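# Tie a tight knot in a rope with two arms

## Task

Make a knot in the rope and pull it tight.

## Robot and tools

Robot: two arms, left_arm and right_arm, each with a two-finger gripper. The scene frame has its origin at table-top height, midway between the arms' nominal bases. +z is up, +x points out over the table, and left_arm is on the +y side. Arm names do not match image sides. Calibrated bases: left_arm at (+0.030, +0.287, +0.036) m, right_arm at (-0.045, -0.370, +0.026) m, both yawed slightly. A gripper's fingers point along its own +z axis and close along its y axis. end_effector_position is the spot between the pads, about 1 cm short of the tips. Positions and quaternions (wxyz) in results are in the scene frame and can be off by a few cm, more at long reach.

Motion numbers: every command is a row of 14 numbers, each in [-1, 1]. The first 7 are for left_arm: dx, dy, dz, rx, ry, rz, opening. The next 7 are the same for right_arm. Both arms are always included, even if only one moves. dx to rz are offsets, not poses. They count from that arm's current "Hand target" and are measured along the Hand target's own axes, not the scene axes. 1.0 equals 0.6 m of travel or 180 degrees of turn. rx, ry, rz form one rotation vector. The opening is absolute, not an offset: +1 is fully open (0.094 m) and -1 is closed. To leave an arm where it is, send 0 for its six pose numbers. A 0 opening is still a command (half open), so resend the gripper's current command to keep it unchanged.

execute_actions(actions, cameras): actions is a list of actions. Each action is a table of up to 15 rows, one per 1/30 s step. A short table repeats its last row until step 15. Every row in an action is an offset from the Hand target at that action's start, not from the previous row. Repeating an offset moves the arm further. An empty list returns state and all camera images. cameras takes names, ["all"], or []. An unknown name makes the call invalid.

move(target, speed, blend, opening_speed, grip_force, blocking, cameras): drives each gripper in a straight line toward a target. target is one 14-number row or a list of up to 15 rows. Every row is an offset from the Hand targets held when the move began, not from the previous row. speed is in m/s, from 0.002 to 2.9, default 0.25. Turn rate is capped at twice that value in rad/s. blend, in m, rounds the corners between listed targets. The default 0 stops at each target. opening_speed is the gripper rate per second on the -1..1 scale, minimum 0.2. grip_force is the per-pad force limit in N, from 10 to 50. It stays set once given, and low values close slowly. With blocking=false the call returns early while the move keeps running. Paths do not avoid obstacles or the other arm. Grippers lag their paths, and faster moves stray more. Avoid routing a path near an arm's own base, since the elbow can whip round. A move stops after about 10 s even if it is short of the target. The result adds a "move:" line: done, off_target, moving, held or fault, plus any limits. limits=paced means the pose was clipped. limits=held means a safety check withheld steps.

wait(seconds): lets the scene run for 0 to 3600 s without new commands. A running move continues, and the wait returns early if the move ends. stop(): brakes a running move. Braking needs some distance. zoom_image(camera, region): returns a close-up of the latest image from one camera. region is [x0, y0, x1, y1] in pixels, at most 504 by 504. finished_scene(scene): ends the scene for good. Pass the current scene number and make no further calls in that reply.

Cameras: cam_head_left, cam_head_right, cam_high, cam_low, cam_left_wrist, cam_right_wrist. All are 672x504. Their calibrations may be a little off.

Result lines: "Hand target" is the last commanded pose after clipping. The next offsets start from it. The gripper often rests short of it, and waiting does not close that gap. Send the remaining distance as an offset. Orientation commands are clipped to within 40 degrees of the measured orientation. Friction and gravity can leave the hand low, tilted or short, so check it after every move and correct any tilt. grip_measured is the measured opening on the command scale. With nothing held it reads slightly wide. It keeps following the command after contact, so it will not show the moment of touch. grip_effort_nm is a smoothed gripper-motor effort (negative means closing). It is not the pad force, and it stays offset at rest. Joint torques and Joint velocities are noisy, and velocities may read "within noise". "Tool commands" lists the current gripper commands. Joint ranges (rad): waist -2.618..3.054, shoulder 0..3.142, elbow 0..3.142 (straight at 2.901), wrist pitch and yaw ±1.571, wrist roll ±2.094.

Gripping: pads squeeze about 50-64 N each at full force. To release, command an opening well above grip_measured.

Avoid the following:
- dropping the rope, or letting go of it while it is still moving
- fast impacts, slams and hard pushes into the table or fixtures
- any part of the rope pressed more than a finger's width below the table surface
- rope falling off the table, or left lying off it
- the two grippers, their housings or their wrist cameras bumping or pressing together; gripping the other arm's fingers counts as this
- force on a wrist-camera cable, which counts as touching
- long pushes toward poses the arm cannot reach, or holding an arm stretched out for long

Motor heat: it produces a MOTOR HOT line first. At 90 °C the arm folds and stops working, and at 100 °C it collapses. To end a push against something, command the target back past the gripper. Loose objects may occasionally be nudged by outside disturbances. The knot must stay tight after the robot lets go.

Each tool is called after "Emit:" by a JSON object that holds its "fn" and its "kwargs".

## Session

Emit:
{"fn": "execute_actions", "kwargs": {"actions": [], "cameras": ["cam_high","cam_head_right"]}}

Scene clock: 0.00 s.
left_arm: end_effector_position=(+0.4272, +0.2400, +0.1413) grip_measured=+1.000 grip_effort_nm=n/a end_effector_quat_wxyz=(+0.609, +0.029, +0.792, -0.007) | right_arm: end_effector_position=(+0.3436, -0.4352, +0.1267) grip_measured=+1.000 grip_effort_nm=n/a end_effector_quat_wxyz=(+0.582, +0.097, +0.806, -0.050)
Joint positions: left_arm=[-0.128 1.568 0.355 0.951 -0.115 -0.006 0.094] | right_arm=[-0.082 1.499 0.363 0.812 0.066 0.056 0.094]
Joint velocities: within noise
Joint torques (N m): no reading
Heat: left arm: 26 °C; right arm: 29 °C.
Hand target: left_arm +0.4307, +0.2394, +0.1516; +0.622, +0.027, +0.782, -0.009 | right_arm +0.3446, -0.4354, +0.1281; +0.583, +0.097, +0.805, -0.050
Tool commands: left_gripper/opening=+1.0 right_gripper/opening=+1.0
Images, in order (width x height): cam_head_right 672x504, cam_high 672x504.

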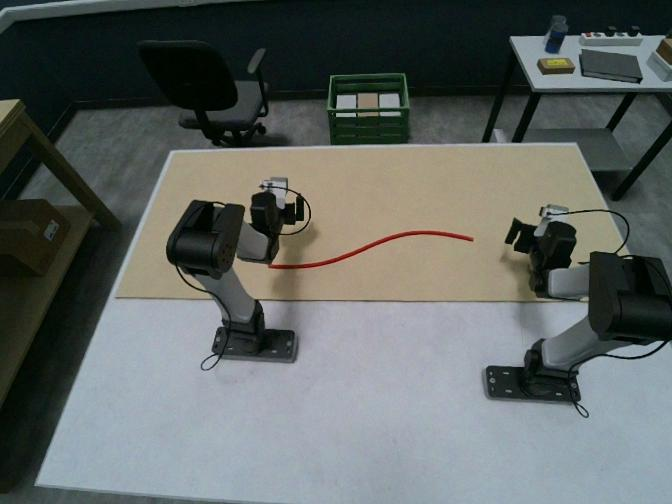

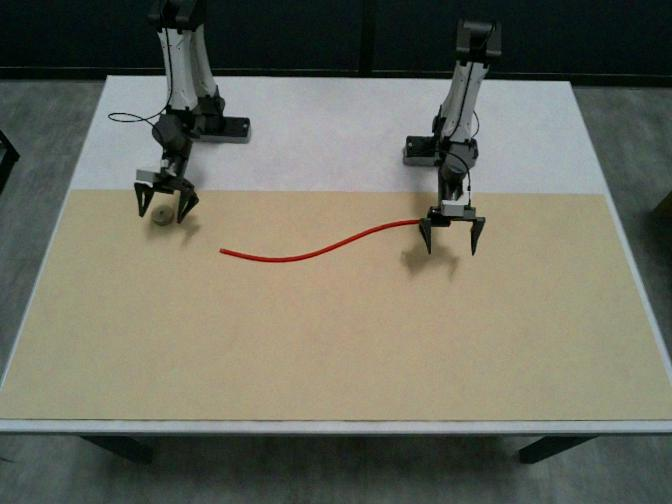

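Emit:
{"fn": "zoom_image", "kwargs": {"camera": "cam_high", "region": [210, 190, 440, 290]}}

Emit:
{"fn": "zoom_image", "kwargs": {"camera": "cam_high", "region": [110, 150, 250, 270]}}

Scaled by 2.191 from the camera's image (finer frame: 960x720).

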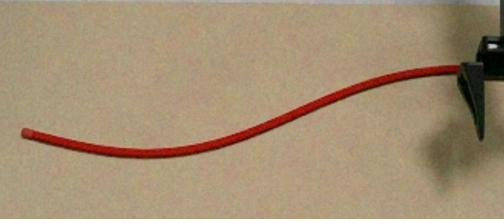

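Scaled by 3.600 from the camera's image (finer frame: 960x720).

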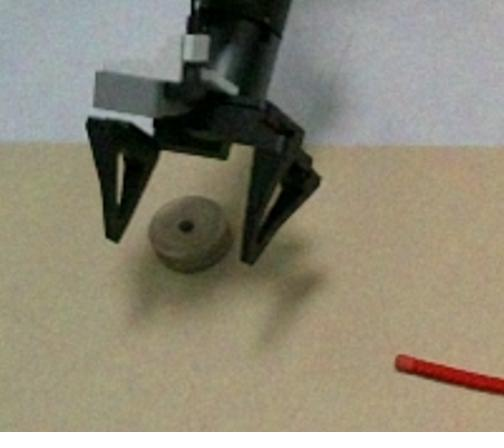

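Emit:
{"fn": "move", "kwargs": {"target": [0,0,0,0,0,0,0.0,-0.0128,0.2208,-0.0552,0.3068,0.3058,0.4102,-0.2], "speed": 0.25, "cameras": ["cam_left_wrist","cam_high"]}}

Scene clock: 123.07 s.
left_arm: end_effector_position=(+0.4272, +0.2400, +0.1413) grip_measured=+0.002 grip_effort_nm=-0.11 end_effector_quat_wxyz=(+0.609, +0.029, +0.792, -0.007) | right_arm: end_effector_position=(+0.3444, -0.2989, +0.1537) grip_measured=-0.197 grip_effort_nm=-0.11 end_effector_quat_wxyz=(+0.010, +0.761, +0.649, +0.008)
Joint positions: left_arm=[-0.128 1.568 0.355 0.951 -0.115 -0.006 0.047] | right_arm=[0.24 2.038 1.904 -1.413 0.01 1.914 0.038]
Joint torques (N m): left_arm=[-0.32 -6.23 6.09 2.09 0.11 0.1] | right_arm=[-0.59 -10.45 7.79 0.13 -0.16 0.09]
Heat: left arm: 38 °C; right arm: 36 °C.
Hand target: left_arm +0.4307, +0.2394, +0.1516; +0.622, +0.027, +0.782, -0.009 | right_arm +0.3447, -0.3004, +0.1501; +0.000, +0.766, +0.643, -0.001
Off the commanded pose: left_arm 0.011 m, 2 deg | right_arm 0.004 m, 2 deg.
move: done
cam_left_wrist: T_world_to_cam=[[-0.04883, -0.9986, -0.02034, 0.26388], [-0.64809, 0.04717, -0.7601, 0.40732], [0.76, -0.02393, -0.64948, -0.14111]] pos_world=[0.38411, 0.24092, 0.22333]
Images, in order (width x height): cam_high 672x504, cam_left_wrist 672x504.

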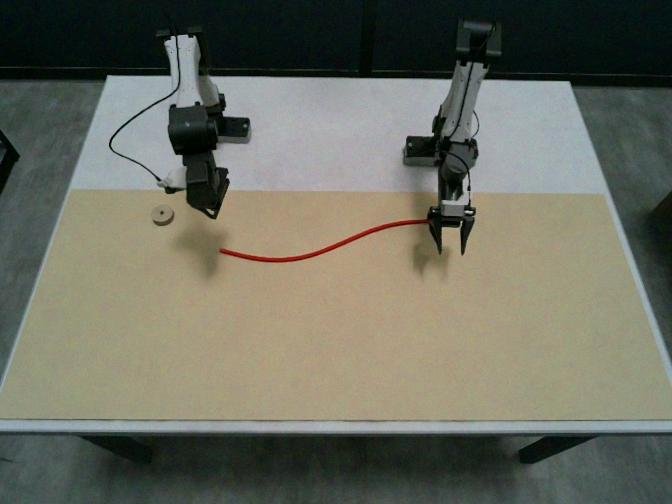

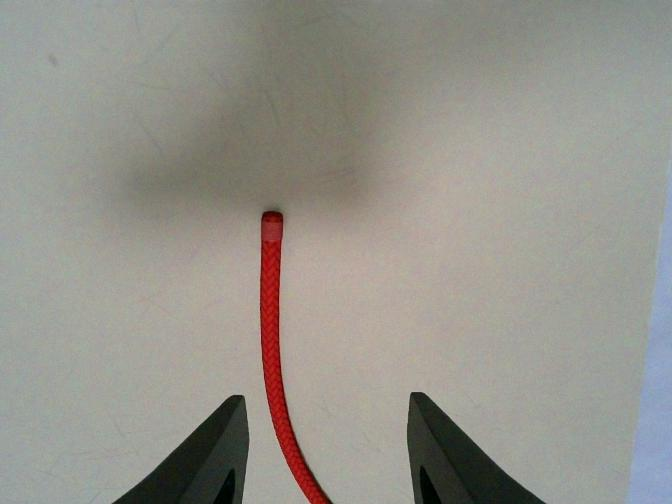

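Emit:
{"fn": "move", "kwargs": {"target": [[0.0915, 0.0037, -0.237, 0.3236, 0.3331, 0.3986, -0.2, 0.0593, 0.0493, 0.175, 0, 0, -0.033, -0.2]], "speed": 0.25, "cameras": ["cam_high", "cam_left_wrist", "cam_right_wrist"]}}

Scene clock: 318.27 s.
left_arm: end_effector_position=(+0.2757, +0.2506, +0.1253) grip_measured=-0.198 grip_effort_nm=-0.11 end_effector_quat_wxyz=(+0.001, +0.700, +0.714, -0.006) | right_arm: end_effector_position=(+0.3808, -0.2754, +0.0583) grip_measured=-0.197 grip_effort_nm=-0.10 end_effector_quat_wxyz=(+0.008, +0.737, +0.676, +0.004)
Joint positions: left_arm=[-0.098 1.499 1.1 -1.178 0.012 1.415 0.038] | right_arm=[0.277 2.237 1.835 -1.154 0.009 1.879 0.038]
Joint torques (N m): left_arm=[-0.99 -4.82 8.58 0.09 0.07 0.19] | right_arm=[0.75 -12.07 5.23 0.54 -0.16 -0.1]
Heat: left arm: 45 °C; right arm: 41 °C.
Hand target: left_arm +0.2802, +0.2502, +0.1303; +0.000, +0.707, +0.707, +0.000 | right_arm +0.3798, -0.2705, +0.0450; +0.000, +0.732, +0.682, -0.001
Off the commanded pose: left_arm 0.007 m, 1 deg | right_arm 0.014 m, 1 deg.
move: off_target (right_arm)
cam_left_wrist: T_world_to_cam=[[-0.99973, -0.02324, 0.00298, 0.28151], [-0.0198, 0.9061, 0.42261, -0.24018], [-0.01252, 0.42243, -0.90631, 0.09717]] pos_world=[0.27789, 0.18311, 0.18873]
cam_right_wrist: T_world_to_cam=[[-0.99722, 0.0744, -0.00392, 0.39698], [0.06667, 0.91467, 0.39866, 0.24395], [0.03324, 0.39729, -0.91709, 0.24033]] pos_world=[0.37163, -0.34815, 0.1247]

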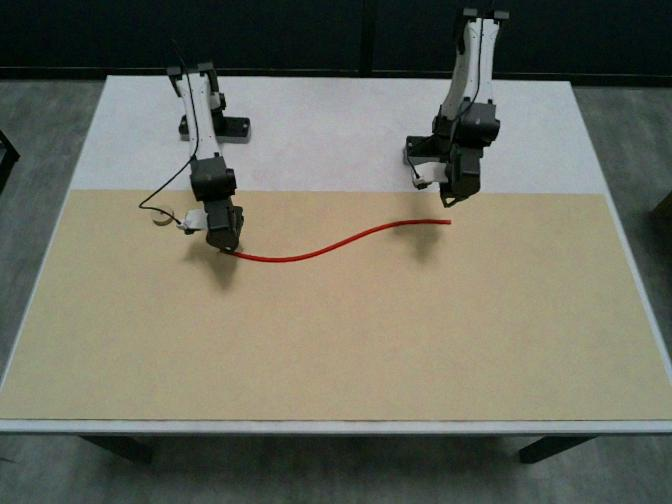

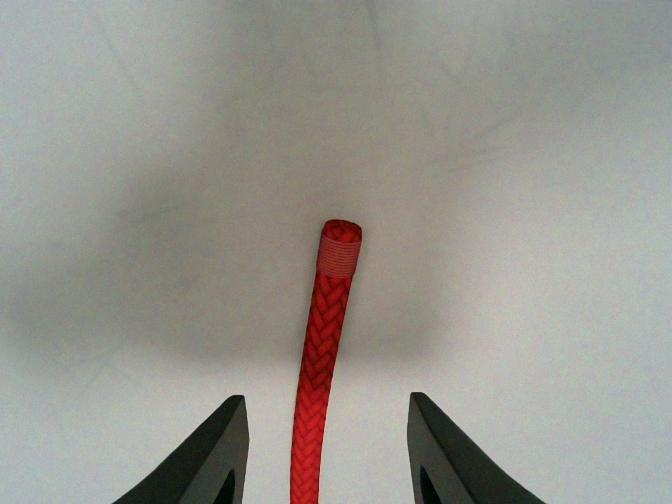

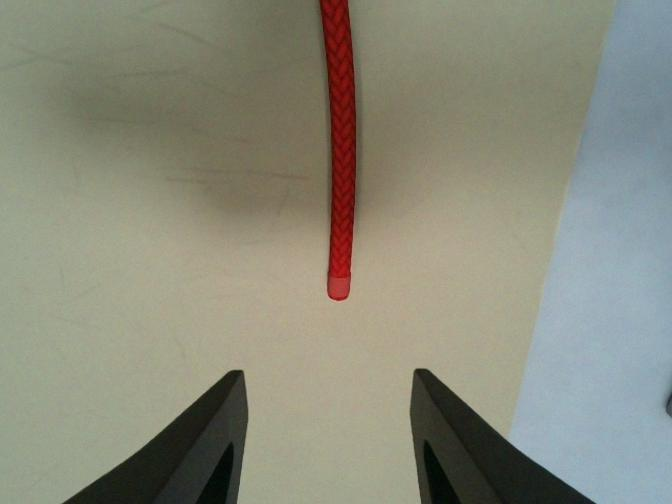

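Emit:
{"fn": "move", "kwargs": {"target": [[0.0167, -0.0067, 0.2072, 0, 0, 0, -0.2, 0, 0, 0.0683, 0, 0, 0.033, -0.2], [0.0167, -0.0067, 0.2072, 0, 0, 0, -0.95, 0, 0, 0.0683, 0, 0, 0.033, -0.95]], "speed": 0.15, "grip_force": 40}}

Scene clock: 352.30 s.
left_arm: end_effector_position=(+0.2736, +0.2572, +0.0128) grip_measured=-0.825 grip_effort_nm=-0.82 end_effector_quat_wxyz=(+0.001, +0.706, +0.708, -0.005) | right_arm: end_effector_position=(+0.3841, -0.2747, +0.0203) grip_measured=-0.809 grip_effort_nm=-0.78 end_effector_quat_wxyz=(+0.009, +0.766, +0.643, +0.009)
Joint positions: left_arm=[-0.075 1.667 0.782 -0.691 0.008 1.453 0.008] | right_arm=[0.277 2.278 1.749 -1.018 0.009 1.968 0.009]
Joint torques (N m): left_arm=[0.17 -4.14 3.95 0.52 0.1 0.2] | right_arm=[0.75 -11.93 4.6 0.56 -0.16 0.1]
Heat: left arm: 39 °C; right arm: 41 °C.
Hand target: left_arm +0.2761, +0.2601, +0.0059; +0.000, +0.707, +0.707, +0.000 | right_arm +0.3798, -0.2705, +0.0041; +0.000, +0.766, +0.643, -0.001
Off the commanded pose: left_arm 0.008 m, 1 deg | right_arm 0.017 m, 2 deg.
grip_force (N): 40, 40
move: off_target (right_arm); target 2's new opening was sent with right_arm's hand 0.017 m and 1 deg from that target

Emit:
{"fn": "move", "kwargs": {"target": [[-0.1, -0.0535, -0.0135, 0, 0, -0.25, -0.95, 0, 0, -0.0133, 0, 0, 0, -0.95], [-0.2168, -0.1185, -0.0135, 0, 0, -0.472, -0.95, 0.015, -0.01, -0.0133, 0, 0, 0, -0.95], [-0.3335, -0.2018, -0.0135, 0, 0, -0.65, -0.95, 0.05, -0.03, -0.0133, 0, 0, 0, -0.95], [-0.4335, -0.2452, -0.0135, 0, 0, -0.722, -0.95, 0.0913, -0.0584, -0.0133, 0, 0, 0, -0.95]], "speed": 0.2, "blend": 0.02, "cameras": ["cam_high", "cam_head_right"]}}

Scene clock: 474.20 s.
left_arm: end_effector_position=(+0.1300, +0.0044, +0.0118) grip_measured=-0.826 grip_effort_nm=-0.84 end_effector_quat_wxyz=(+0.001, -0.340, +0.940, -0.001) | right_arm: end_effector_position=(+0.3651, -0.2211, +0.0179) grip_measured=-0.811 grip_effort_nm=-0.81 end_effector_quat_wxyz=(+0.007, +0.755, +0.656, +0.005)
Joint positions: left_arm=[-1.192 1.846 0.998 -0.72 -0.002 -1.924 0.008] | right_arm=[0.407 2.278 1.739 -1.018 0.009 2.063 0.009]
Joint torques (N m): left_arm=[-0.94 -7.04 7.3 0.06 0.1 -0.02] | right_arm=[1.73 -14.86 3.67 0.41 -0.36 0.1]
Heat: left arm: 34 °C; right arm: 47 °C.
Hand target: left_arm +0.1292, +0.0001, +0.0139; +0.000, -0.342, +0.940, +0.000 | right_arm +0.3548, -0.2105, +0.0121; +0.000, +0.766, +0.643, -0.001
Off the commanded pose: left_arm 0.005 m, 0 deg | right_arm 0.016 m, 2 deg.
joint sent to its limit (right arm) — joint 6 (wrist roll), upper limit. The joint targets are off in orientation, not in position.
grip_force (N): 40, 40
move: off_target (right_arm)
Images, in order (width x height): cam_head_right 672x504, cam_high 672x504.

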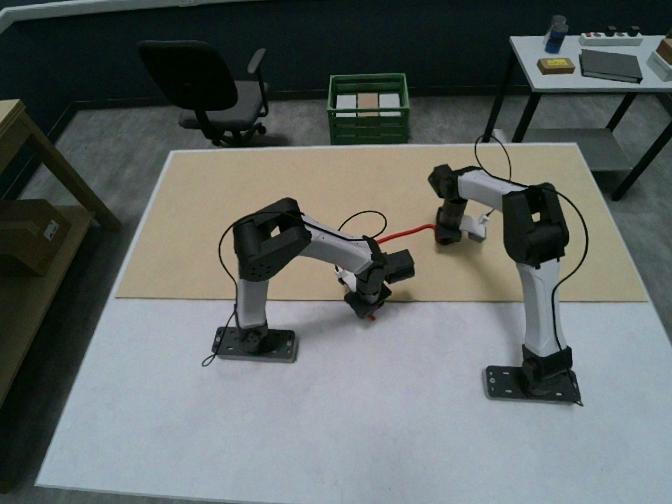

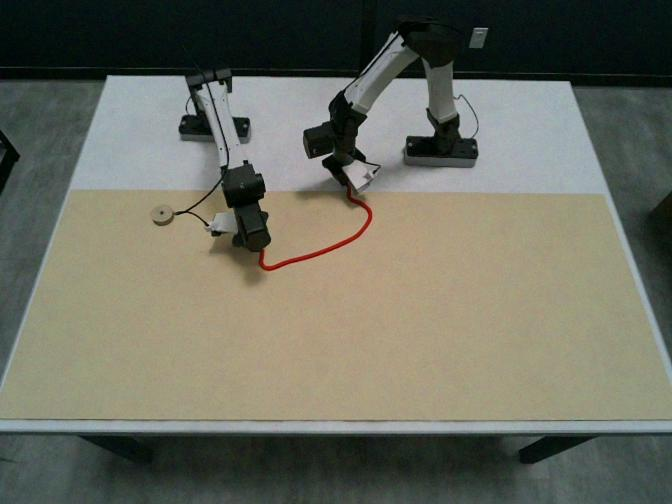

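Emit:
{"fn": "move", "kwargs": {"target": [[0, 0, 0, 0, 0, 0, -0.35, 0, 0, 0, 0, 0, 0, -0.95], [0, 0, -0.15, 0, 0, 0, -0.35, 0, 0, 0, 0, 0, -0.06, -0.95], [0, 0, -0.18, 0, 0, 0.5, -0.35, 0, 0, 0, 0, 0, -0.122, -0.95], [0, 0, -0.18, 0, 0, 1.0, -0.35, 0, 0, 0, 0, 0, -0.122, -0.95]], "speed": [0.2, 0.2, 0.3, 0.3], "cameras": ["cam_high", "cam_right_wrist"]}}

Scene clock: 530.90 s.
left_arm: end_effector_position=(+0.1280, +0.0063, +0.1061) grip_measured=-0.352 grip_effort_nm=0.11 end_effector_quat_wxyz=(-0.023, +0.937, +0.348, +0.002) | right_arm: end_effector_position=(+0.3645, -0.2194, +0.0179) grip_measured=-0.811 grip_effort_nm=-0.81 end_effector_quat_wxyz=(+0.013, +0.640, +0.768, +0.001)
Joint positions: left_arm=[-1.196 1.733 1.267 -1.152 -0.002 1.196 0.03] | right_arm=[0.416 2.278 1.739 -1.018 0.021 1.75 0.009]
Joint torques (N m): left_arm=[-0.61 -10.82 8.46 0.01 0.22 0.22] | right_arm=[1.61 -14.94 3.64 0.45 -0.29 -0.1]
Heat: left arm: 32 °C; right arm: 54 °C.
Hand target: left_arm +0.1292, -0.0001, +0.1219; +0.000, +0.940, +0.342, +0.000 | right_arm +0.3548, -0.2105, +0.0121; +0.000, +0.629, +0.777, -0.001
Off the commanded pose: left_arm 0.017 m, 3 deg | right_arm 0.014 m, 2 deg.
grip_force (N): 40, 40
move: off_target (left_arm, right_arm)
cam_right_wrist: T_world_to_cam=[[-0.98131, -0.1924, -0.00428, 0.31208], [-0.17918, 0.90532, 0.38508, 0.2977], [-0.07021, 0.37865, -0.92288, 0.21531]] pos_world=[0.37471, -0.29099, 0.0854]

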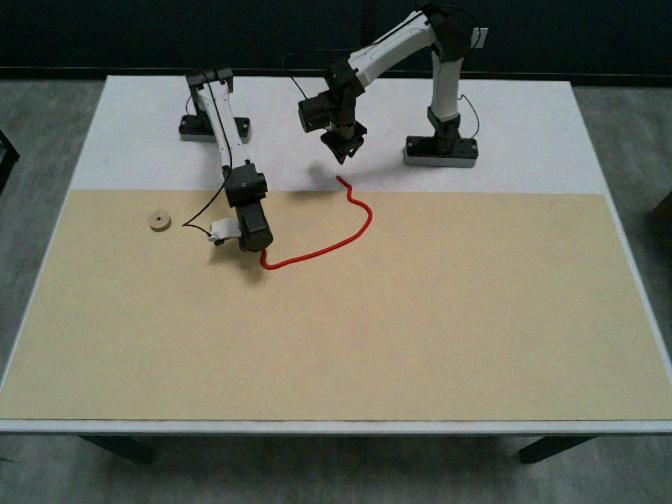

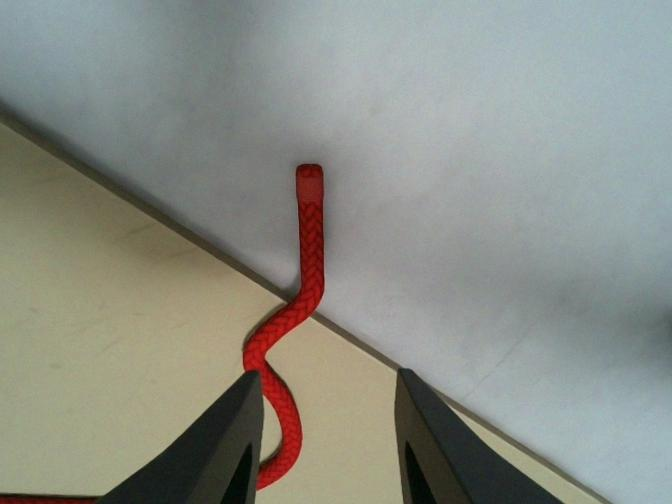

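Emit:
{"fn": "move", "kwargs": {"target": [[-0.005, 0.0047, 0.1932, 0, 0, 0, -0.35, 0, 0, 0, 0, 0, 0, -0.95], [-0.005, 0.0047, 0.1932, 0, 0, 0, -0.95, 0, 0, 0, 0, 0, 0, -0.95], [-0.005, 0.0047, 0.1832, 0, 0, 0, -0.95, 0.0214, -0.1488, 0, 0, 0, 0, -0.95], [-0.005, 0.0047, 0.1832, 0, 0, 0, -0.95, -0.056, -0.0971, 0, 0, 0, 0, -0.95]], "speed": [0.15, 0.15, 0.12, 0.12], "cameras": ["cam_high"]}}

Scene clock: 645.13 s.
left_arm: end_effector_position=(+0.1319, -0.0046, +0.0118) grip_measured=-0.834 grip_effort_nm=-0.84 end_effector_quat_wxyz=(+0.005, +0.938, +0.348, +0.001) | right_arm: end_effector_position=(+0.3058, -0.2521, +0.0190) grip_measured=-0.811 grip_effort_nm=-0.81 end_effector_quat_wxyz=(+0.008, +0.629, +0.777, +0.013)
Joint positions: left_arm=[-1.196 1.87 1.031 -0.722 -0.003 1.197 0.008] | right_arm=[0.38 2.023 1.332 -0.85 0 1.687 0.009]
Joint torques (N m): left_arm=[-1.09 -7.92 5.53 0.13 0.2 0.16] | right_arm=[-0.59 -9.26 6.8 0.2 -0.08 -0.09]
Heat: left arm: 38 °C; right arm: 58 °C.
Hand target: left_arm +0.1287, -0.0041, +0.0120; +0.000, +0.940, +0.342, +0.000 | right_arm +0.3047, -0.2555, +0.0122; +0.000, +0.629, +0.777, -0.001
Off the commanded pose: left_arm 0.003 m, 1 deg | right_arm 0.008 m, 2 deg.
grip_force (N): 40, 40
move: done

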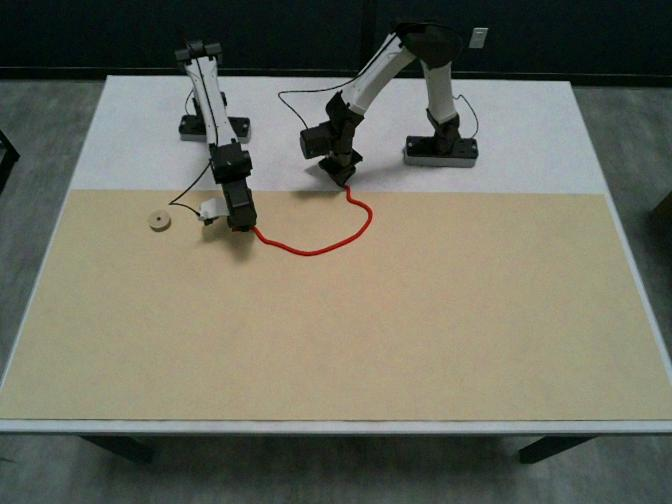

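Emit:
{"fn": "move", "kwargs": {"target": [[-0.0552, -0.1443, 0, 0, 0, -0.139, -0.95, 0.1041, -0.121, 0, 0, 0, 0, -0.95], [-0.0968, -0.0247, 0, 0, 0, -0.333, -0.95, 0.1041, -0.121, 0, 0, 0, 0, -0.95], [-0.092, 0.0991, 0, 0, 0, -0.583, -0.95, 0.1041, -0.121, 0, 0, 0, 0, -0.95]], "speed": 0.15, "blend": 0.015, "cameras": ["cam_high"]}}

Scene clock: 732.03 s.
left_arm: end_effector_position=(+0.1172, -0.0765, +0.0134) grip_measured=-0.834 grip_effort_nm=-0.84 end_effector_quat_wxyz=(+0.002, +0.348, +0.938, +0.001) | right_arm: end_effector_position=(+0.2317, -0.2109, +0.0162) grip_measured=-0.811 grip_effort_nm=-0.81 end_effector_quat_wxyz=(+0.009, +0.632, +0.775, +0.007)
Joint positions: left_arm=[-1.298 2.088 1.362 -0.845 -0.005 -0.627 0.008] | right_arm=[0.584 1.866 1.094 -0.78 0.012 1.898 0.009]
Joint torques (N m): left_arm=[-0.4 -10.5 5.23 0.28 0.11 0.18] | right_arm=[1.26 -10.52 3.23 0.35 -0.19 0.1]
Heat: left arm: 32 °C; right arm: 45 °C.
Hand target: left_arm +0.1165, -0.0759, +0.0133; +0.002, +0.353, +0.936, +0.002 (not the last commanded pose) | right_arm +0.2207, -0.2095, +0.0122; +0.000, +0.629, +0.777, -0.001
Off the commanded pose: left_arm 0.011 m, 6 deg | right_arm 0.012 m, 1 deg.
grip_force (N): 40, 40
move: held (left_arm; a check stopped the path), off_target (right_arm; braked when a check withheld steps of left_arm); path passed 0 of 3 targets; limits=held
pose unreachable (left arm): on one or more control steps of this call, first in action 0 (counted from 0), this arm could not follow its commanded pose, so it was not sent that pose on those steps. It may still have moved: this result reports where it is.
cause: moving toward the commanded pose would bring a part of the arm too close to another arm (this arm's wrist (the part past joint 4) and the right arm's wrist (the part past joint 4), at the place that arm is still heading or pushing toward).

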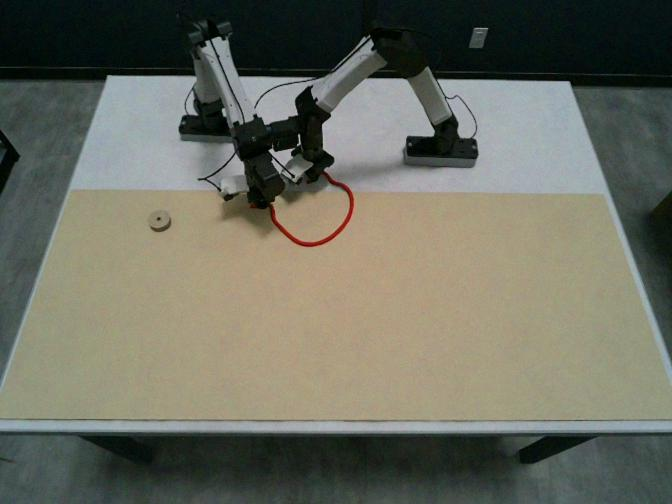

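Emit:
{"fn": "move", "kwargs": {"target": [[0, 0, 0, 0, 0, 0, -0.95, 0, 0, 0, 0, 0, 0, -0.2], [0, 0, 0, 0, 0, 0, -0.95, -0.02, 0, -0.167, 0, 0, 0, -0.2], [-0.1364, 0.0555, 0, 0, 0, -0.228, -0.95, -0.22, -0.0416, -0.2, 0, 0, 0, -0.2]], "speed": [0.15, 0.15, 0.2], "cameras": ["cam_high"]}}

Scene clock: 795.93 s.
left_arm: end_effector_position=(+0.1547, -0.0907, +0.0163) grip_measured=-0.834 grip_effort_nm=-0.84 end_effector_quat_wxyz=(-0.064, +0.028, +0.997, +0.023) | right_arm: end_effector_position=(+0.2309, -0.3420, +0.1294) grip_measured=-0.203 grip_effort_nm=0.18 end_effector_quat_wxyz=(+0.006, +0.629, +0.777, +0.000)
Joint positions: left_arm=[-1.168 2.247 1.628 -1.043 0.101 -1.147 0.008] | right_arm=[0.162 1.586 1.244 -1.22 0.008 1.469 0.037]
Joint torques (N m): left_arm=[3.43 -10.28 8.87 0.69 -0.9 -0.07] | right_arm=[-0.59 -9.8 5.27 0.15 -0.14 -0.11]
Heat: left arm: 37 °C; right arm: 46 °C.
Hand target: left_arm +0.1999, -0.1050, +0.0138; +0.003, +0.003, +1.000, +0.001 | right_arm +0.2239, -0.3437, +0.1323; +0.000, +0.630, +0.777, -0.001
Off the commanded pose: left_arm 0.048 m, 9 deg | right_arm 0.008 m, 1 deg.
grip_force (N): 40, 40
move: off_target (left_arm)

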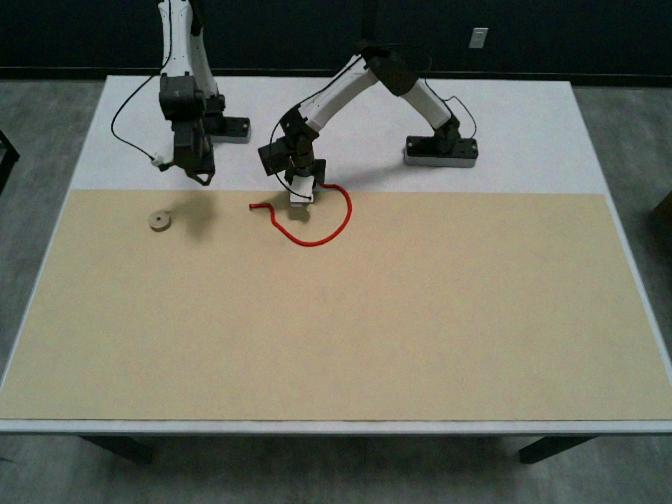

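Emit:
{"fn": "move", "kwargs": {"target": [[0.0832, 0.0233, -0.0437, 0, 0, 0, -0.95, 0, 0, 0, 0, 0, 0, -0.2], [0, 0, -0.0437, 0, 0, 0, -0.95, 0, 0, 0, 0, 0, 0, -0.2], [-0.0917, -0.0217, -0.0853, 0, 0, -0.083, -0.95, 0, 0, 0, 0, 0, 0, -0.2], [-0.2083, -0.025, -0.0937, 0, 0, -0.222, -0.95, 0, 0, 0, 0, 0, 0, -0.2], [-0.2867, 0.075, -0.0687, 0, 0, -0.361, -0.95, 0, 0, 0, 0, 0, 0, -0.2], [-0.3083, 0.175, -0.027, 0, 0, -0.4, -0.95, 0, 0, 0, 0, 0, 0, -0.2], [-0.3133, 0.225, -0.0037, 0, 0, -0.417, -0.95, 0, 0, 0, 0, 0, 0, -0.2]], "speed": 0.15, "blend": [0, 0.015, 0.015, 0.015, 0.015, 0.015, 0], "cameras": ["cam_high"]}}

Scene clock: 851.97 s.
left_arm: end_effector_position=(+0.3756, +0.0209, +0.0187) grip_measured=-0.834 grip_effort_nm=-0.84 end_effector_quat_wxyz=(-0.017, -0.596, +0.803, +0.010) | right_arm: end_effector_position=(+0.2309, -0.3420, +0.1294) grip_measured=-0.203 grip_effort_nm=0.18 end_effector_quat_wxyz=(+0.006, +0.629, +0.777, +0.000)
Joint positions: left_arm=[-0.605 2.333 1.795 -1.061 0.027 -1.921 0.008] | right_arm=[0.162 1.586 1.244 -1.22 0.008 1.468 0.037]
Joint torques (N m): left_arm=[1.22 -13.38 4 0.51 -0.22 0.03] | right_arm=[-0.61 -9.78 5.26 0.15 -0.14 -0.09]
Heat: left arm: 39 °C; right arm: 44 °C.
Hand target: left_arm +0.3886, +0.0291, +0.0172; +0.003, -0.607, +0.795, -0.001 | right_arm +0.2239, -0.3437, +0.1323; +0.000, +0.629, +0.777, +0.000
Off the commanded pose: left_arm 0.015 m, 3 deg | right_arm 0.008 m, 1 deg.
grip_force (N): 40, 40
move: off_target (left_arm)

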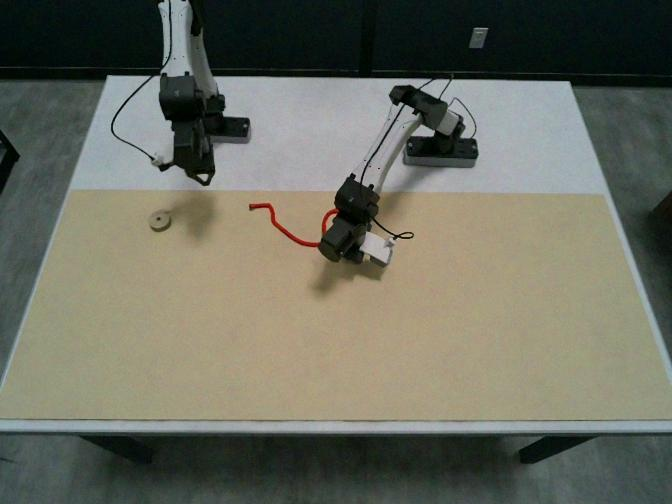

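Emit:
{"fn": "wait", "kwargs": {"seconds": 0, "cameras": ["cam_head_right"]}}

Emit:
{"fn": "zoom_image", "kwargs": {"camera": "cam_head_right", "region": [300, 190, 460, 310]}}

Scene clock: 861.97 s.
left_arm: end_effector_position=(+0.3757, +0.0208, +0.0187) grip_measured=-0.834 grip_effort_nm=-0.84 end_effector_quat_wxyz=(-0.017, -0.596, +0.803, +0.010) | right_arm: end_effector_position=(+0.2309, -0.3420, +0.1294) grip_measured=-0.203 grip_effort_nm=0.18 end_effector_quat_wxyz=(+0.006, +0.629, +0.777, +0.000)
Joint positions: left_arm=[-0.605 2.333 1.795 -1.061 0.027 -1.921 0.008] | right_arm=[0.162 1.586 1.244 -1.22 0.008 1.468 0.037]
Joint torques (N m): left_arm=[1.22 -13.31 3.88 0.51 -0.21 0.03] | right_arm=[-0.61 -9.78 5.29 0.15 -0.14 -0.09]
Heat: left arm: 42 °C; right arm: 44 °C.
Hand target: left_arm +0.3886, +0.0291, +0.0172; +0.003, -0.607, +0.795, -0.001 | right_arm +0.2239, -0.3437, +0.1323; +0.000, +0.629, +0.777, +0.000
Tool commands: left_gripper/opening=-0.95 right_gripper/opening=-0.2
Off the commanded pose: left_arm 0.015 m, 3 deg | right_arm 0.008 m, 1 deg.
grip_force (N): 40, 40

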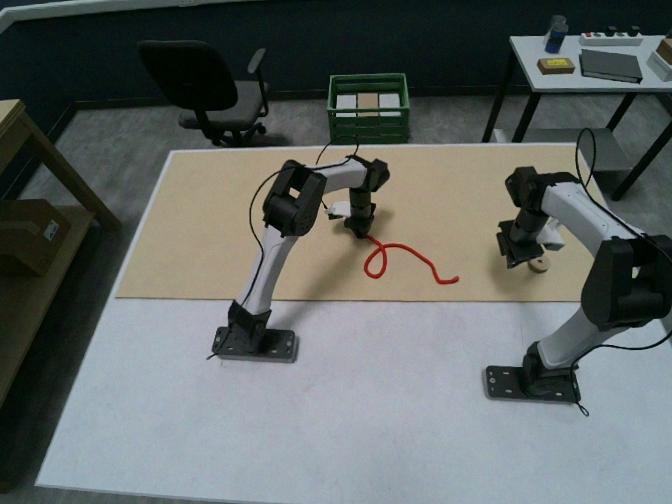

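Scaled by 3.150 from the camera's image (finer frame: 960x720).

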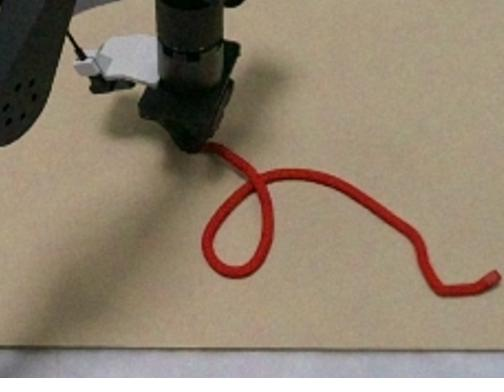

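Emit:
{"fn": "move", "kwargs": {"target": [[0, 0, 0, 0, 0, 0, -0.95, 0.13, 0.09, 0.03, 0, 0, -0.35, -0.2], [0, 0, 0, 0, 0, 0, -0.95, 0.266, 0.1812, 0.0955, 0, 0, -0.7056, -0.2]], "speed": 0.25, "blend": 0.03, "cameras": ["cam_left_wrist"]}}

Scene clock: 1012.27 s.
left_arm: end_effector_position=(+0.3757, +0.0208, +0.0187) grip_measured=-0.834 grip_effort_nm=-0.84 end_effector_quat_wxyz=(-0.017, -0.596, +0.803, +0.010) | right_arm: end_effector_position=(+0.2920, -0.1723, +0.0786) grip_measured=-0.203 grip_effort_nm=0.18 end_effector_quat_wxyz=(-0.005, -0.408, +0.913, -0.005)
Joint positions: left_arm=[-0.605 2.333 1.795 -1.061 0.027 -1.921 0.008] | right_arm=[0.59 2.064 1.643 -1.16 0.008 -0.306 0.037]
Joint torques (N m): left_arm=[1.36 -13.42 3.84 0.5 -0.23 0.02] | right_arm=[0.57 -10.66 7.79 0.53 -0.23 -0.11]
Heat: left arm: 54 °C; right arm: 43 °C.
Hand target: left_arm +0.3886, +0.0291, +0.0172; +0.003, -0.607, +0.795, -0.001 | right_arm +0.2970, -0.1650, +0.0748; -0.001, -0.415, +0.910, +0.000
Off the commanded pose: left_arm 0.015 m, 3 deg | right_arm 0.010 m, 1 deg.
grip_force (N): 40, 40
move: done
cam_left_wrist: T_world_to_cam=[[0.95775, -0.28475, -0.04035, -0.35266], [-0.23774, -0.86285, 0.44606, 0.13334], [-0.16183, -0.41762, -0.89409, 0.17229]] pos_world=[0.39734, 0.08659, 0.08034]

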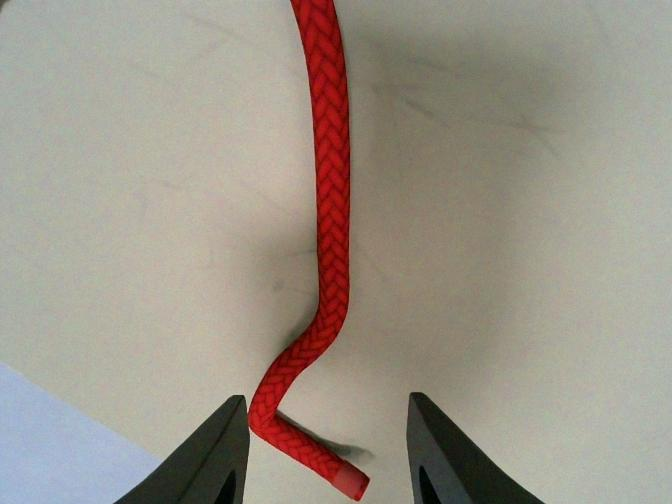

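Emit:
{"fn": "move", "kwargs": {"target": [[0, 0, 0, 0, 0, 0, -0.95, 0, 0, 0.1147, 0, 0, 0, -0.2], [0, 0, 0, 0, 0, 0, -0.95, 0, 0, 0.1147, 0, 0, 0, -0.95], [-0.0977, -0.0286, 0, 0, 0, 0.07, -0.95, -0.1283, 0.0099, 0.105, 0, 0, -0.083, -0.95]], "speed": [0.12, 0.12, 0.06], "cameras": ["cam_head_right"]}}

Emit:
{"fn": "zoom_image", "kwargs": {"camera": "cam_head_right", "region": [300, 190, 460, 310]}}

Scene clock: 1046.57 s.
left_arm: end_effector_position=(+0.4079, +0.0659, +0.0188) grip_measured=-0.834 grip_effort_nm=-0.84 end_effector_quat_wxyz=(-0.024, -0.510, +0.860, -0.001) | right_arm: end_effector_position=(+0.3477, -0.1065, +0.0224) grip_measured=-0.811 grip_effort_nm=-0.81 end_effector_quat_wxyz=(+0.015, -0.522, +0.853, -0.003)
Joint positions: left_arm=[-0.472 2.333 1.795 -1.055 0.043 -1.58 0.008] | right_arm=[0.649 2.414 1.996 -1.123 0.008 -0.504 0.009]
Joint torques (N m): left_arm=[1.78 -13.44 3.84 0.48 -0.37 0.18] | right_arm=[0.81 -12.93 7.61 0.32 -0.24 -0.09]
Heat: left arm: 55 °C; right arm: 44 °C.
Hand target: left_arm +0.4206, +0.0811, +0.0175; +0.003, -0.516, +0.856, -0.001 | right_arm +0.3430, -0.1031, +0.0118; -0.001, -0.529, +0.848, +0.000
Off the commanded pose: left_arm 0.020 m, 3 deg | right_arm 0.012 m, 2 deg.
grip_force (N): 40, 40
move: off_target (left_arm, right_arm); target 2's new opening was sent with right_arm's hand 0.014 m and 1 deg from that target

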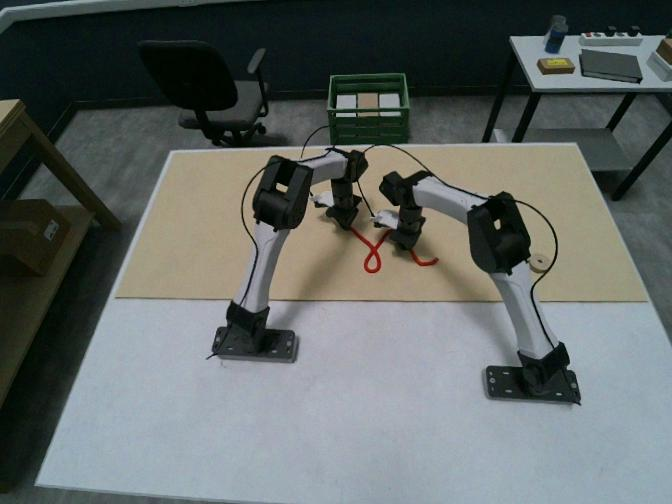

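Scaled by 3.150 from the camera's image (finer frame: 960x720).

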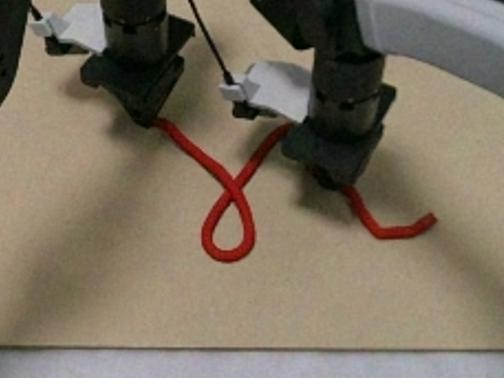

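Emit:
{"fn": "move", "kwargs": {"target": [[0, 0, 0, 0, 0, 0, -0.95, 0, 0, 0, 0, 0, 0, -0.3], [0, 0, 0, 0, 0, 0, -0.95, 0, 0, -0.15, 0, 0, 0, -0.3], [0, 0, 0, 0, 0, 0, -0.95, 0.001, 0.1162, -0.15, 0, 0, 0.2, -0.3], [0, 0, 0, 0, 0, 0, -0.95, -0.1311, 0.1343, -0.1167, 0, 0, 0.467, -0.3]], "speed": [0.2, 0.15, 0.25, 0.2], "blend": [0, 0.02, 0.02, 0], "cameras": ["cam_left_wrist"]}}

Scene clock: 1105.87 s.
left_arm: end_effector_position=(+0.4079, +0.0659, +0.0188) grip_measured=-0.834 grip_effort_nm=-0.84 end_effector_quat_wxyz=(-0.024, -0.509, +0.860, -0.001) | right_arm: end_effector_position=(+0.3070, -0.0091, +0.0939) grip_measured=-0.303 grip_effort_nm=0.18 end_effector_quat_wxyz=(+0.024, +0.085, +0.996, +0.028)
Joint positions: left_arm=[-0.472 2.333 1.795 -1.055 0.043 -1.58 0.008] | right_arm=[0.854 2.555 2.537 -1.48 0.001 0.97 0.033]
Joint torques (N m): left_arm=[1.74 -13.42 3.89 0.48 -0.37 0.19] | right_arm=[0.01 -17.68 5.09 0.59 -0.07 -0.09]
Heat: left arm: 56 °C; right arm: 54 °C.
Hand target: left_arm +0.4206, +0.0811, +0.0175; +0.003, -0.516, +0.856, -0.001 | right_arm +0.3065, -0.0100, +0.0940; +0.024, +0.082, +0.996, +0.028 (not the last commanded pose)
Off the commanded pose: left_arm 0.020 m, 3 deg | right_arm 0.017 m, 11 deg.
grip_force (N): 40, 40
move: held (right_arm; a check stopped the path); path passed 3 of 4 targets; limits=held
pose unreachable (right arm): on one or more control steps of this call, first in action 0 (counted from 0), this arm could not follow its commanded pose, so it was not sent that pose on those steps. It may still have moved: this result reports where it is.
cause: moving toward the commanded pose would bring a part of the arm too close to another arm (this arm's wrist (the part past joint 4) and the left arm's forearm (the part past joint 3), 5 mm apart when this arm was first held).
cam_left_wrist: T_world_to_cam=[[0.87829, -0.47738, -0.02669, -0.32584], [-0.4103, -0.78118, 0.47055, 0.24443], [-0.24548, -0.40232, -0.88197, 0.22925]] pos_world=[0.44274, 0.12762, 0.07848]

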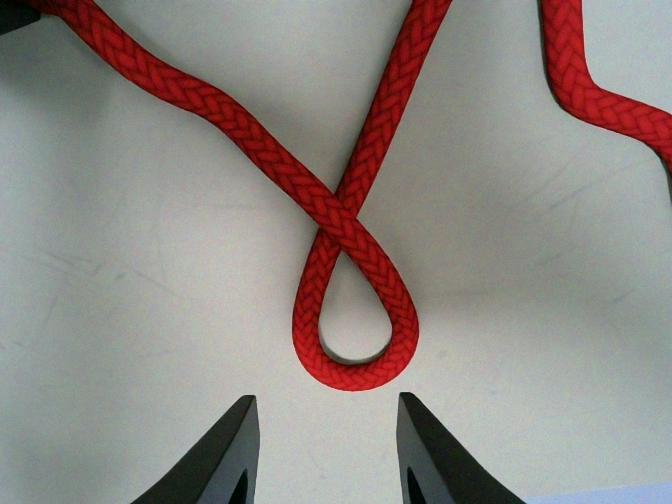

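Emit:
{"fn": "move", "kwargs": {"target": [[0, 0, 0, 0, 0, 0, -0.3, 0, 0, 0, 0, 0, 0, -0.3], [0, 0, -0.167, 0, 0, 0, -0.3, 0, 0, 0, 0, 0, 0, -0.3], [-0.1072, 0.226, -0.2, 0, 0, 0.5, -0.3, 0, 0, 0, 0, 0, 0, -0.3], [-0.1072, 0.226, -0.2, 0, 0, 1.0, -0.3, 0, 0, 0, 0, 0, 0, -0.3], [-0.1072, 0.226, -0.2, 0, 0, 1.0, -0.3, 0.0327, 0.0283, 0.0823, 0.0197, 0.0128, 0.031, -0.3]], "speed": [0.2, 0.2, 0.3, 0.3, 0.15], "blend": [0, 0.02, 0.03, 0.02, 0], "cameras": ["cam_left_wrist"]}}

Scene clock: 1231.93 s.
left_arm: end_effector_position=(+0.3264, +0.1993, +0.1297) grip_measured=-0.302 grip_effort_nm=0.11 end_effector_quat_wxyz=(-0.016, +0.855, +0.518, -0.012) | right_arm: end_effector_position=(+0.3000, -0.0041, +0.0819) grip_measured=-0.303 grip_effort_nm=0.18 end_effector_quat_wxyz=(+0.015, +0.100, +0.995, +0.019)
Joint positions: left_arm=[-0.249 1.758 1.392 -1.245 -0.003 1.765 0.033] | right_arm=[0.871 2.579 2.537 -1.479 0.001 1.017 0.033]
Joint torques (N m): left_arm=[0.28 -11.22 5.01 0.28 0.17 0.19] | right_arm=[-0.38 -18.5 6.01 0.49 -0.07 -0.1]
Heat: left arm: 57 °C; right arm: 73 °C.
Hand target: left_arm +0.3299, +0.2011, +0.1371; +0.000, +0.856, +0.516, +0.003 | right_arm +0.3027, -0.0057, +0.0881; +0.019, +0.099, +0.995, +0.024 (not the last commanded pose)
Off the commanded pose: left_arm 0.009 m, 3 deg | right_arm 0.041 m, 4 deg.
grip_force (N): 40, 40
move: held (right_arm; a check stopped the path), off_target (left_arm); path passed 4 of 5 targets; limits=held
pose unreachable (right arm): on one or more control steps of this call, first in action 0 (counted from 0), this arm could not follow its commanded pose, so it was not sent that pose on those steps. It may still have moved: this result reports where it is.
cause: moving toward the commanded pose would bring a part of the arm too close to another arm (this arm's wrist (the part past joint 4) and the left arm's wrist camera, 29 mm apart when this arm was first held).
cam_left_wrist: T_world_to_cam=[[-0.88763, 0.45917, 0.03563, 0.194], [0.4288, 0.79574, 0.4277, -0.31966], [0.16804, 0.39492, -0.90322, 0.06964]] pos_world=[0.29757, 0.13779, 0.19271]

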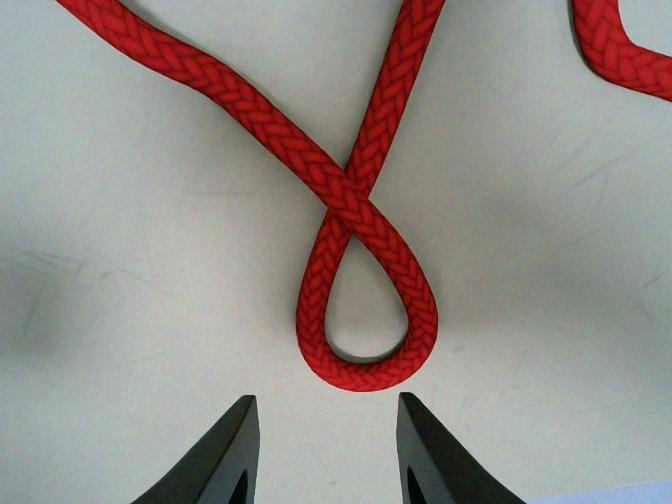

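Emit:
{"fn": "move", "kwargs": {"target": [[0, 0, 0, 0, 0, 0, -0.3, 0.0607, -0.3712, -0.127, 0, 0, 0, -0.3], [-0.3208, 0.0925, 0.1, 0, 0, -0.572, -0.3, 0.0607, -0.3712, -0.127, 0, 0, 0, -0.3]], "speed": [0.25, 0.25], "blend": [0.03, 0], "cameras": ["cam_right_wrist"]}}

Scene clock: 1267.13 s.
left_arm: end_effector_position=(+0.2831, +0.0148, +0.0739) grip_measured=-0.302 grip_effort_nm=0.11 end_effector_quat_wxyz=(-0.011, +0.131, +0.991, +0.011) | right_arm: end_effector_position=(+0.2180, -0.2200, +0.1483) grip_measured=-0.303 grip_effort_nm=0.18 end_effector_quat_wxyz=(+0.010, +0.099, +0.995, +0.012)
Joint positions: left_arm=[-0.783 2.023 1.521 -1.098 -0.003 -0.558 0.033] | right_arm=[0.57 1.658 1.394 -1.276 -0.007 0.715 0.033]
Joint torques (N m): left_arm=[-0.84 -9.18 8.42 0.34 0.1 0.05] | right_arm=[-0.62 -10.88 5.12 0.7 -0.19 -0.08]
Heat: left arm: 49 °C; right arm: 67 °C.
Hand target: left_arm +0.2896, +0.0051, +0.0764; +0.002, +0.129, +0.992, +0.002 | right_arm +0.2199, -0.2198, +0.1515; +0.020, +0.099, +0.995, +0.024
Off the commanded pose: left_arm 0.012 m, 2 deg | right_arm 0.004 m, 2 deg.
grip_force (N): 40, 40
move: off_target (left_arm)
cam_right_wrist: T_world_to_cam=[[-0.18668, -0.98235, -0.01164, -0.17725], [-0.90731, 0.16786, 0.38549, 0.21822], [-0.37674, 0.08252, -0.92264, 0.3272]] pos_world=[0.28817, -0.23775, 0.2157]

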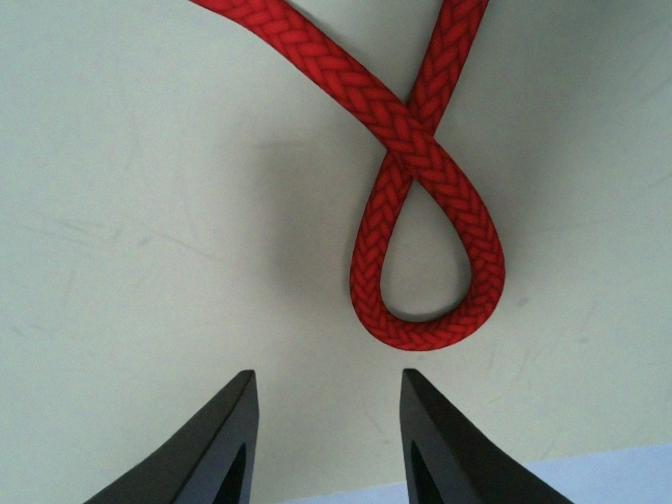

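Emit:
{"fn": "move", "kwargs": {"target": [[-0.0114, -0.0109, 0.1173, 0, 0, 0.03, -0.4, 0, 0, 0, 0, 0, 0, -0.3], [-0.0114, -0.0109, 0.1173, 0, 0, 0.03, -0.95, 0, 0, 0, 0, 0, 0, -0.3], [0.0822, 0.0227, 0.1073, 0, 0, 0.1, -0.95, 0, 0, 0, 0, 0, 0, -0.3]], "speed": [0.12, 0.12, 0.06], "cameras": ["cam_head_right"]}}

Emit:
{"fn": "zoom_image", "kwargs": {"camera": "cam_head_right", "region": [300, 190, 460, 310]}}

Scene clock: 1301.50 s.
left_arm: end_effector_position=(+0.2590, +0.0209, +0.0151) grip_measured=-0.825 grip_effort_nm=-0.84 end_effector_quat_wxyz=(+0.022, +0.273, +0.962, -0.012) | right_arm: end_effector_position=(+0.2180, -0.2200, +0.1483) grip_measured=-0.303 grip_effort_nm=0.18 end_effector_quat_wxyz=(+0.010, +0.099, +0.995, +0.012)
Joint positions: left_arm=[-0.822 1.97 1.188 -0.739 -0.004 -0.307 0.008] | right_arm=[0.57 1.658 1.394 -1.276 -0.007 0.715 0.033]
Joint torques (N m): left_arm=[-1.24 -10.07 3.08 0.1 0.1 0.21] | right_arm=[-0.62 -10.91 5.12 0.7 -0.19 -0.1]
Heat: left arm: 46 °C; right arm: 59 °C.
Hand target: left_arm +0.2456, +0.0312, +0.0118; +0.002, +0.283, +0.959, +0.002 | right_arm +0.2199, -0.2198, +0.1515; +0.020, +0.099, +0.995, +0.024
Off the commanded pose: left_arm 0.017 m, 3 deg | right_arm 0.004 m, 2 deg.
grip_force (N): 40, 40
move: off_target (left_arm); target 2's new opening was sent with left_arm's hand 0.016 m and 2 deg from that target

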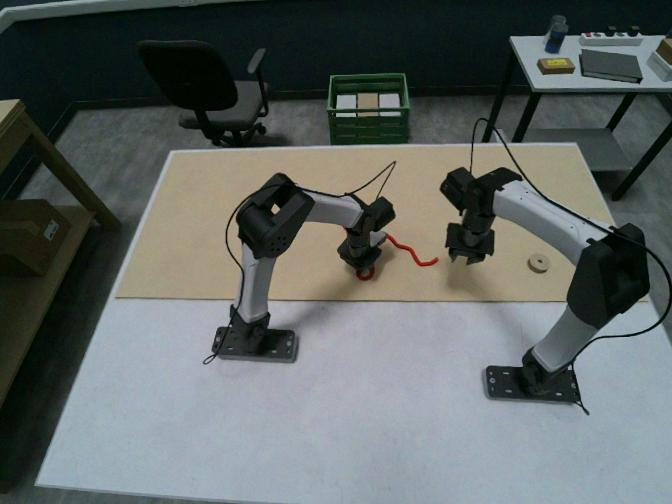

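Scaled by 3.150 from the camera's image (finer frame: 960x720).

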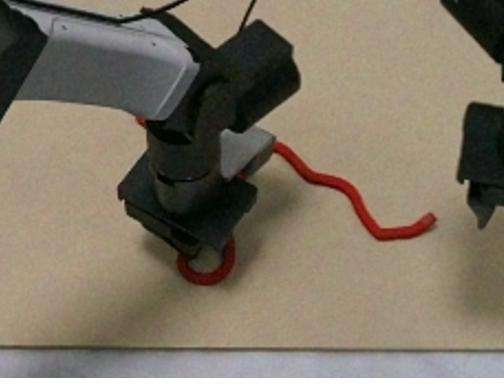

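Emit:
{"fn": "move", "kwargs": {"target": [[0.0503, 0.0012, 0, 0, 0, 0, -0.95, 0, 0, 0, 0, 0, 0, -0.3], [0.0503, 0.0012, 0, 0, 0, 0, -0.3, 0, 0, 0, 0, 0, 0, -0.3], [0.0503, 0.0012, -0.15, 0, 0, 0, -0.3, 0, 0, 0, 0, 0, 0, -0.3]], "speed": [0.06, 0.1, 0.15], "cameras": ["cam_head_right", "cam_right_wrist"]}}

Emit:
{"fn": "zoom_image", "kwargs": {"camera": "cam_head_right", "region": [300, 190, 460, 310]}}

Scene clock: 1321.57 s.
left_arm: end_effector_position=(+0.2182, +0.0548, +0.0888) grip_measured=-0.302 grip_effort_nm=0.11 end_effector_quat_wxyz=(-0.013, +0.283, +0.959, +0.012) | right_arm: end_effector_position=(+0.2180, -0.2200, +0.1483) grip_measured=-0.303 grip_effort_nm=0.18 end_effector_quat_wxyz=(+0.010, +0.099, +0.995, +0.012)
Joint positions: left_arm=[-0.852 1.747 1.213 -1.073 -0.004 -0.317 0.033] | right_arm=[0.57 1.658 1.394 -1.276 -0.007 0.715 0.033]
Joint torques (N m): left_arm=[-1.16 -9.95 8.29 0.1 0.12 0.03] | right_arm=[-0.59 -10.92 5.12 0.69 -0.2 -0.09]
Heat: left arm: 46 °C; right arm: 56 °C.
Hand target: left_arm +0.2203, +0.0479, +0.1017; +0.002, +0.283, +0.959, +0.002 | right_arm +0.2199, -0.2198, +0.1515; +0.020, +0.099, +0.995, +0.024
Off the commanded pose: left_arm 0.015 m, 2 deg | right_arm 0.004 m, 2 deg.
grip_force (N): 40, 40
move: off_target (left_arm); target 2's new opening was sent with left_arm's hand 0.015 m and 2 deg from that target
cam_right_wrist: T_world_to_cam=[[-0.18668, -0.98235, -0.01164, -0.17725], [-0.90731, 0.16786, 0.38549, 0.21822], [-0.37674, 0.08252, -0.92264, 0.3272]] pos_world=[0.28817, -0.23775, 0.2157]

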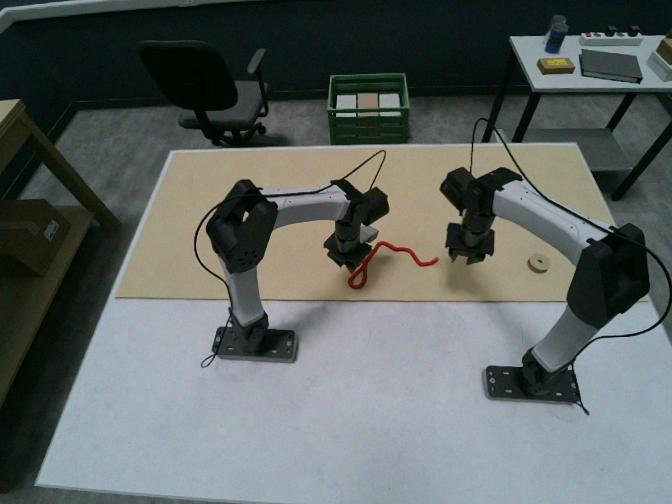

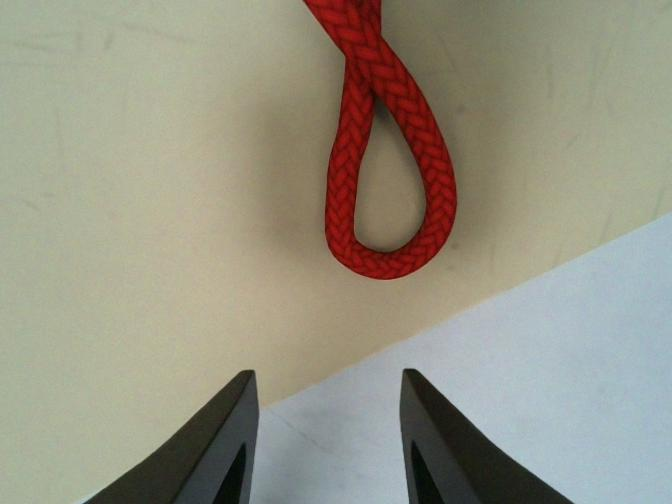

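Scaled by 3.150 from the camera's image (finer frame: 960x720).

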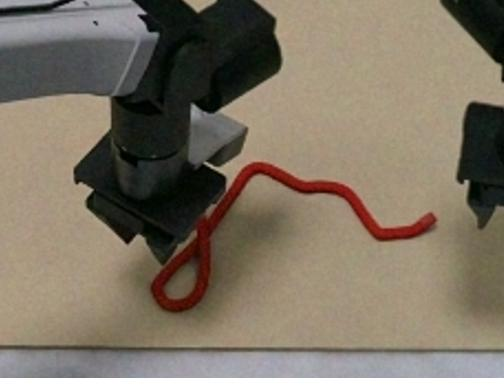

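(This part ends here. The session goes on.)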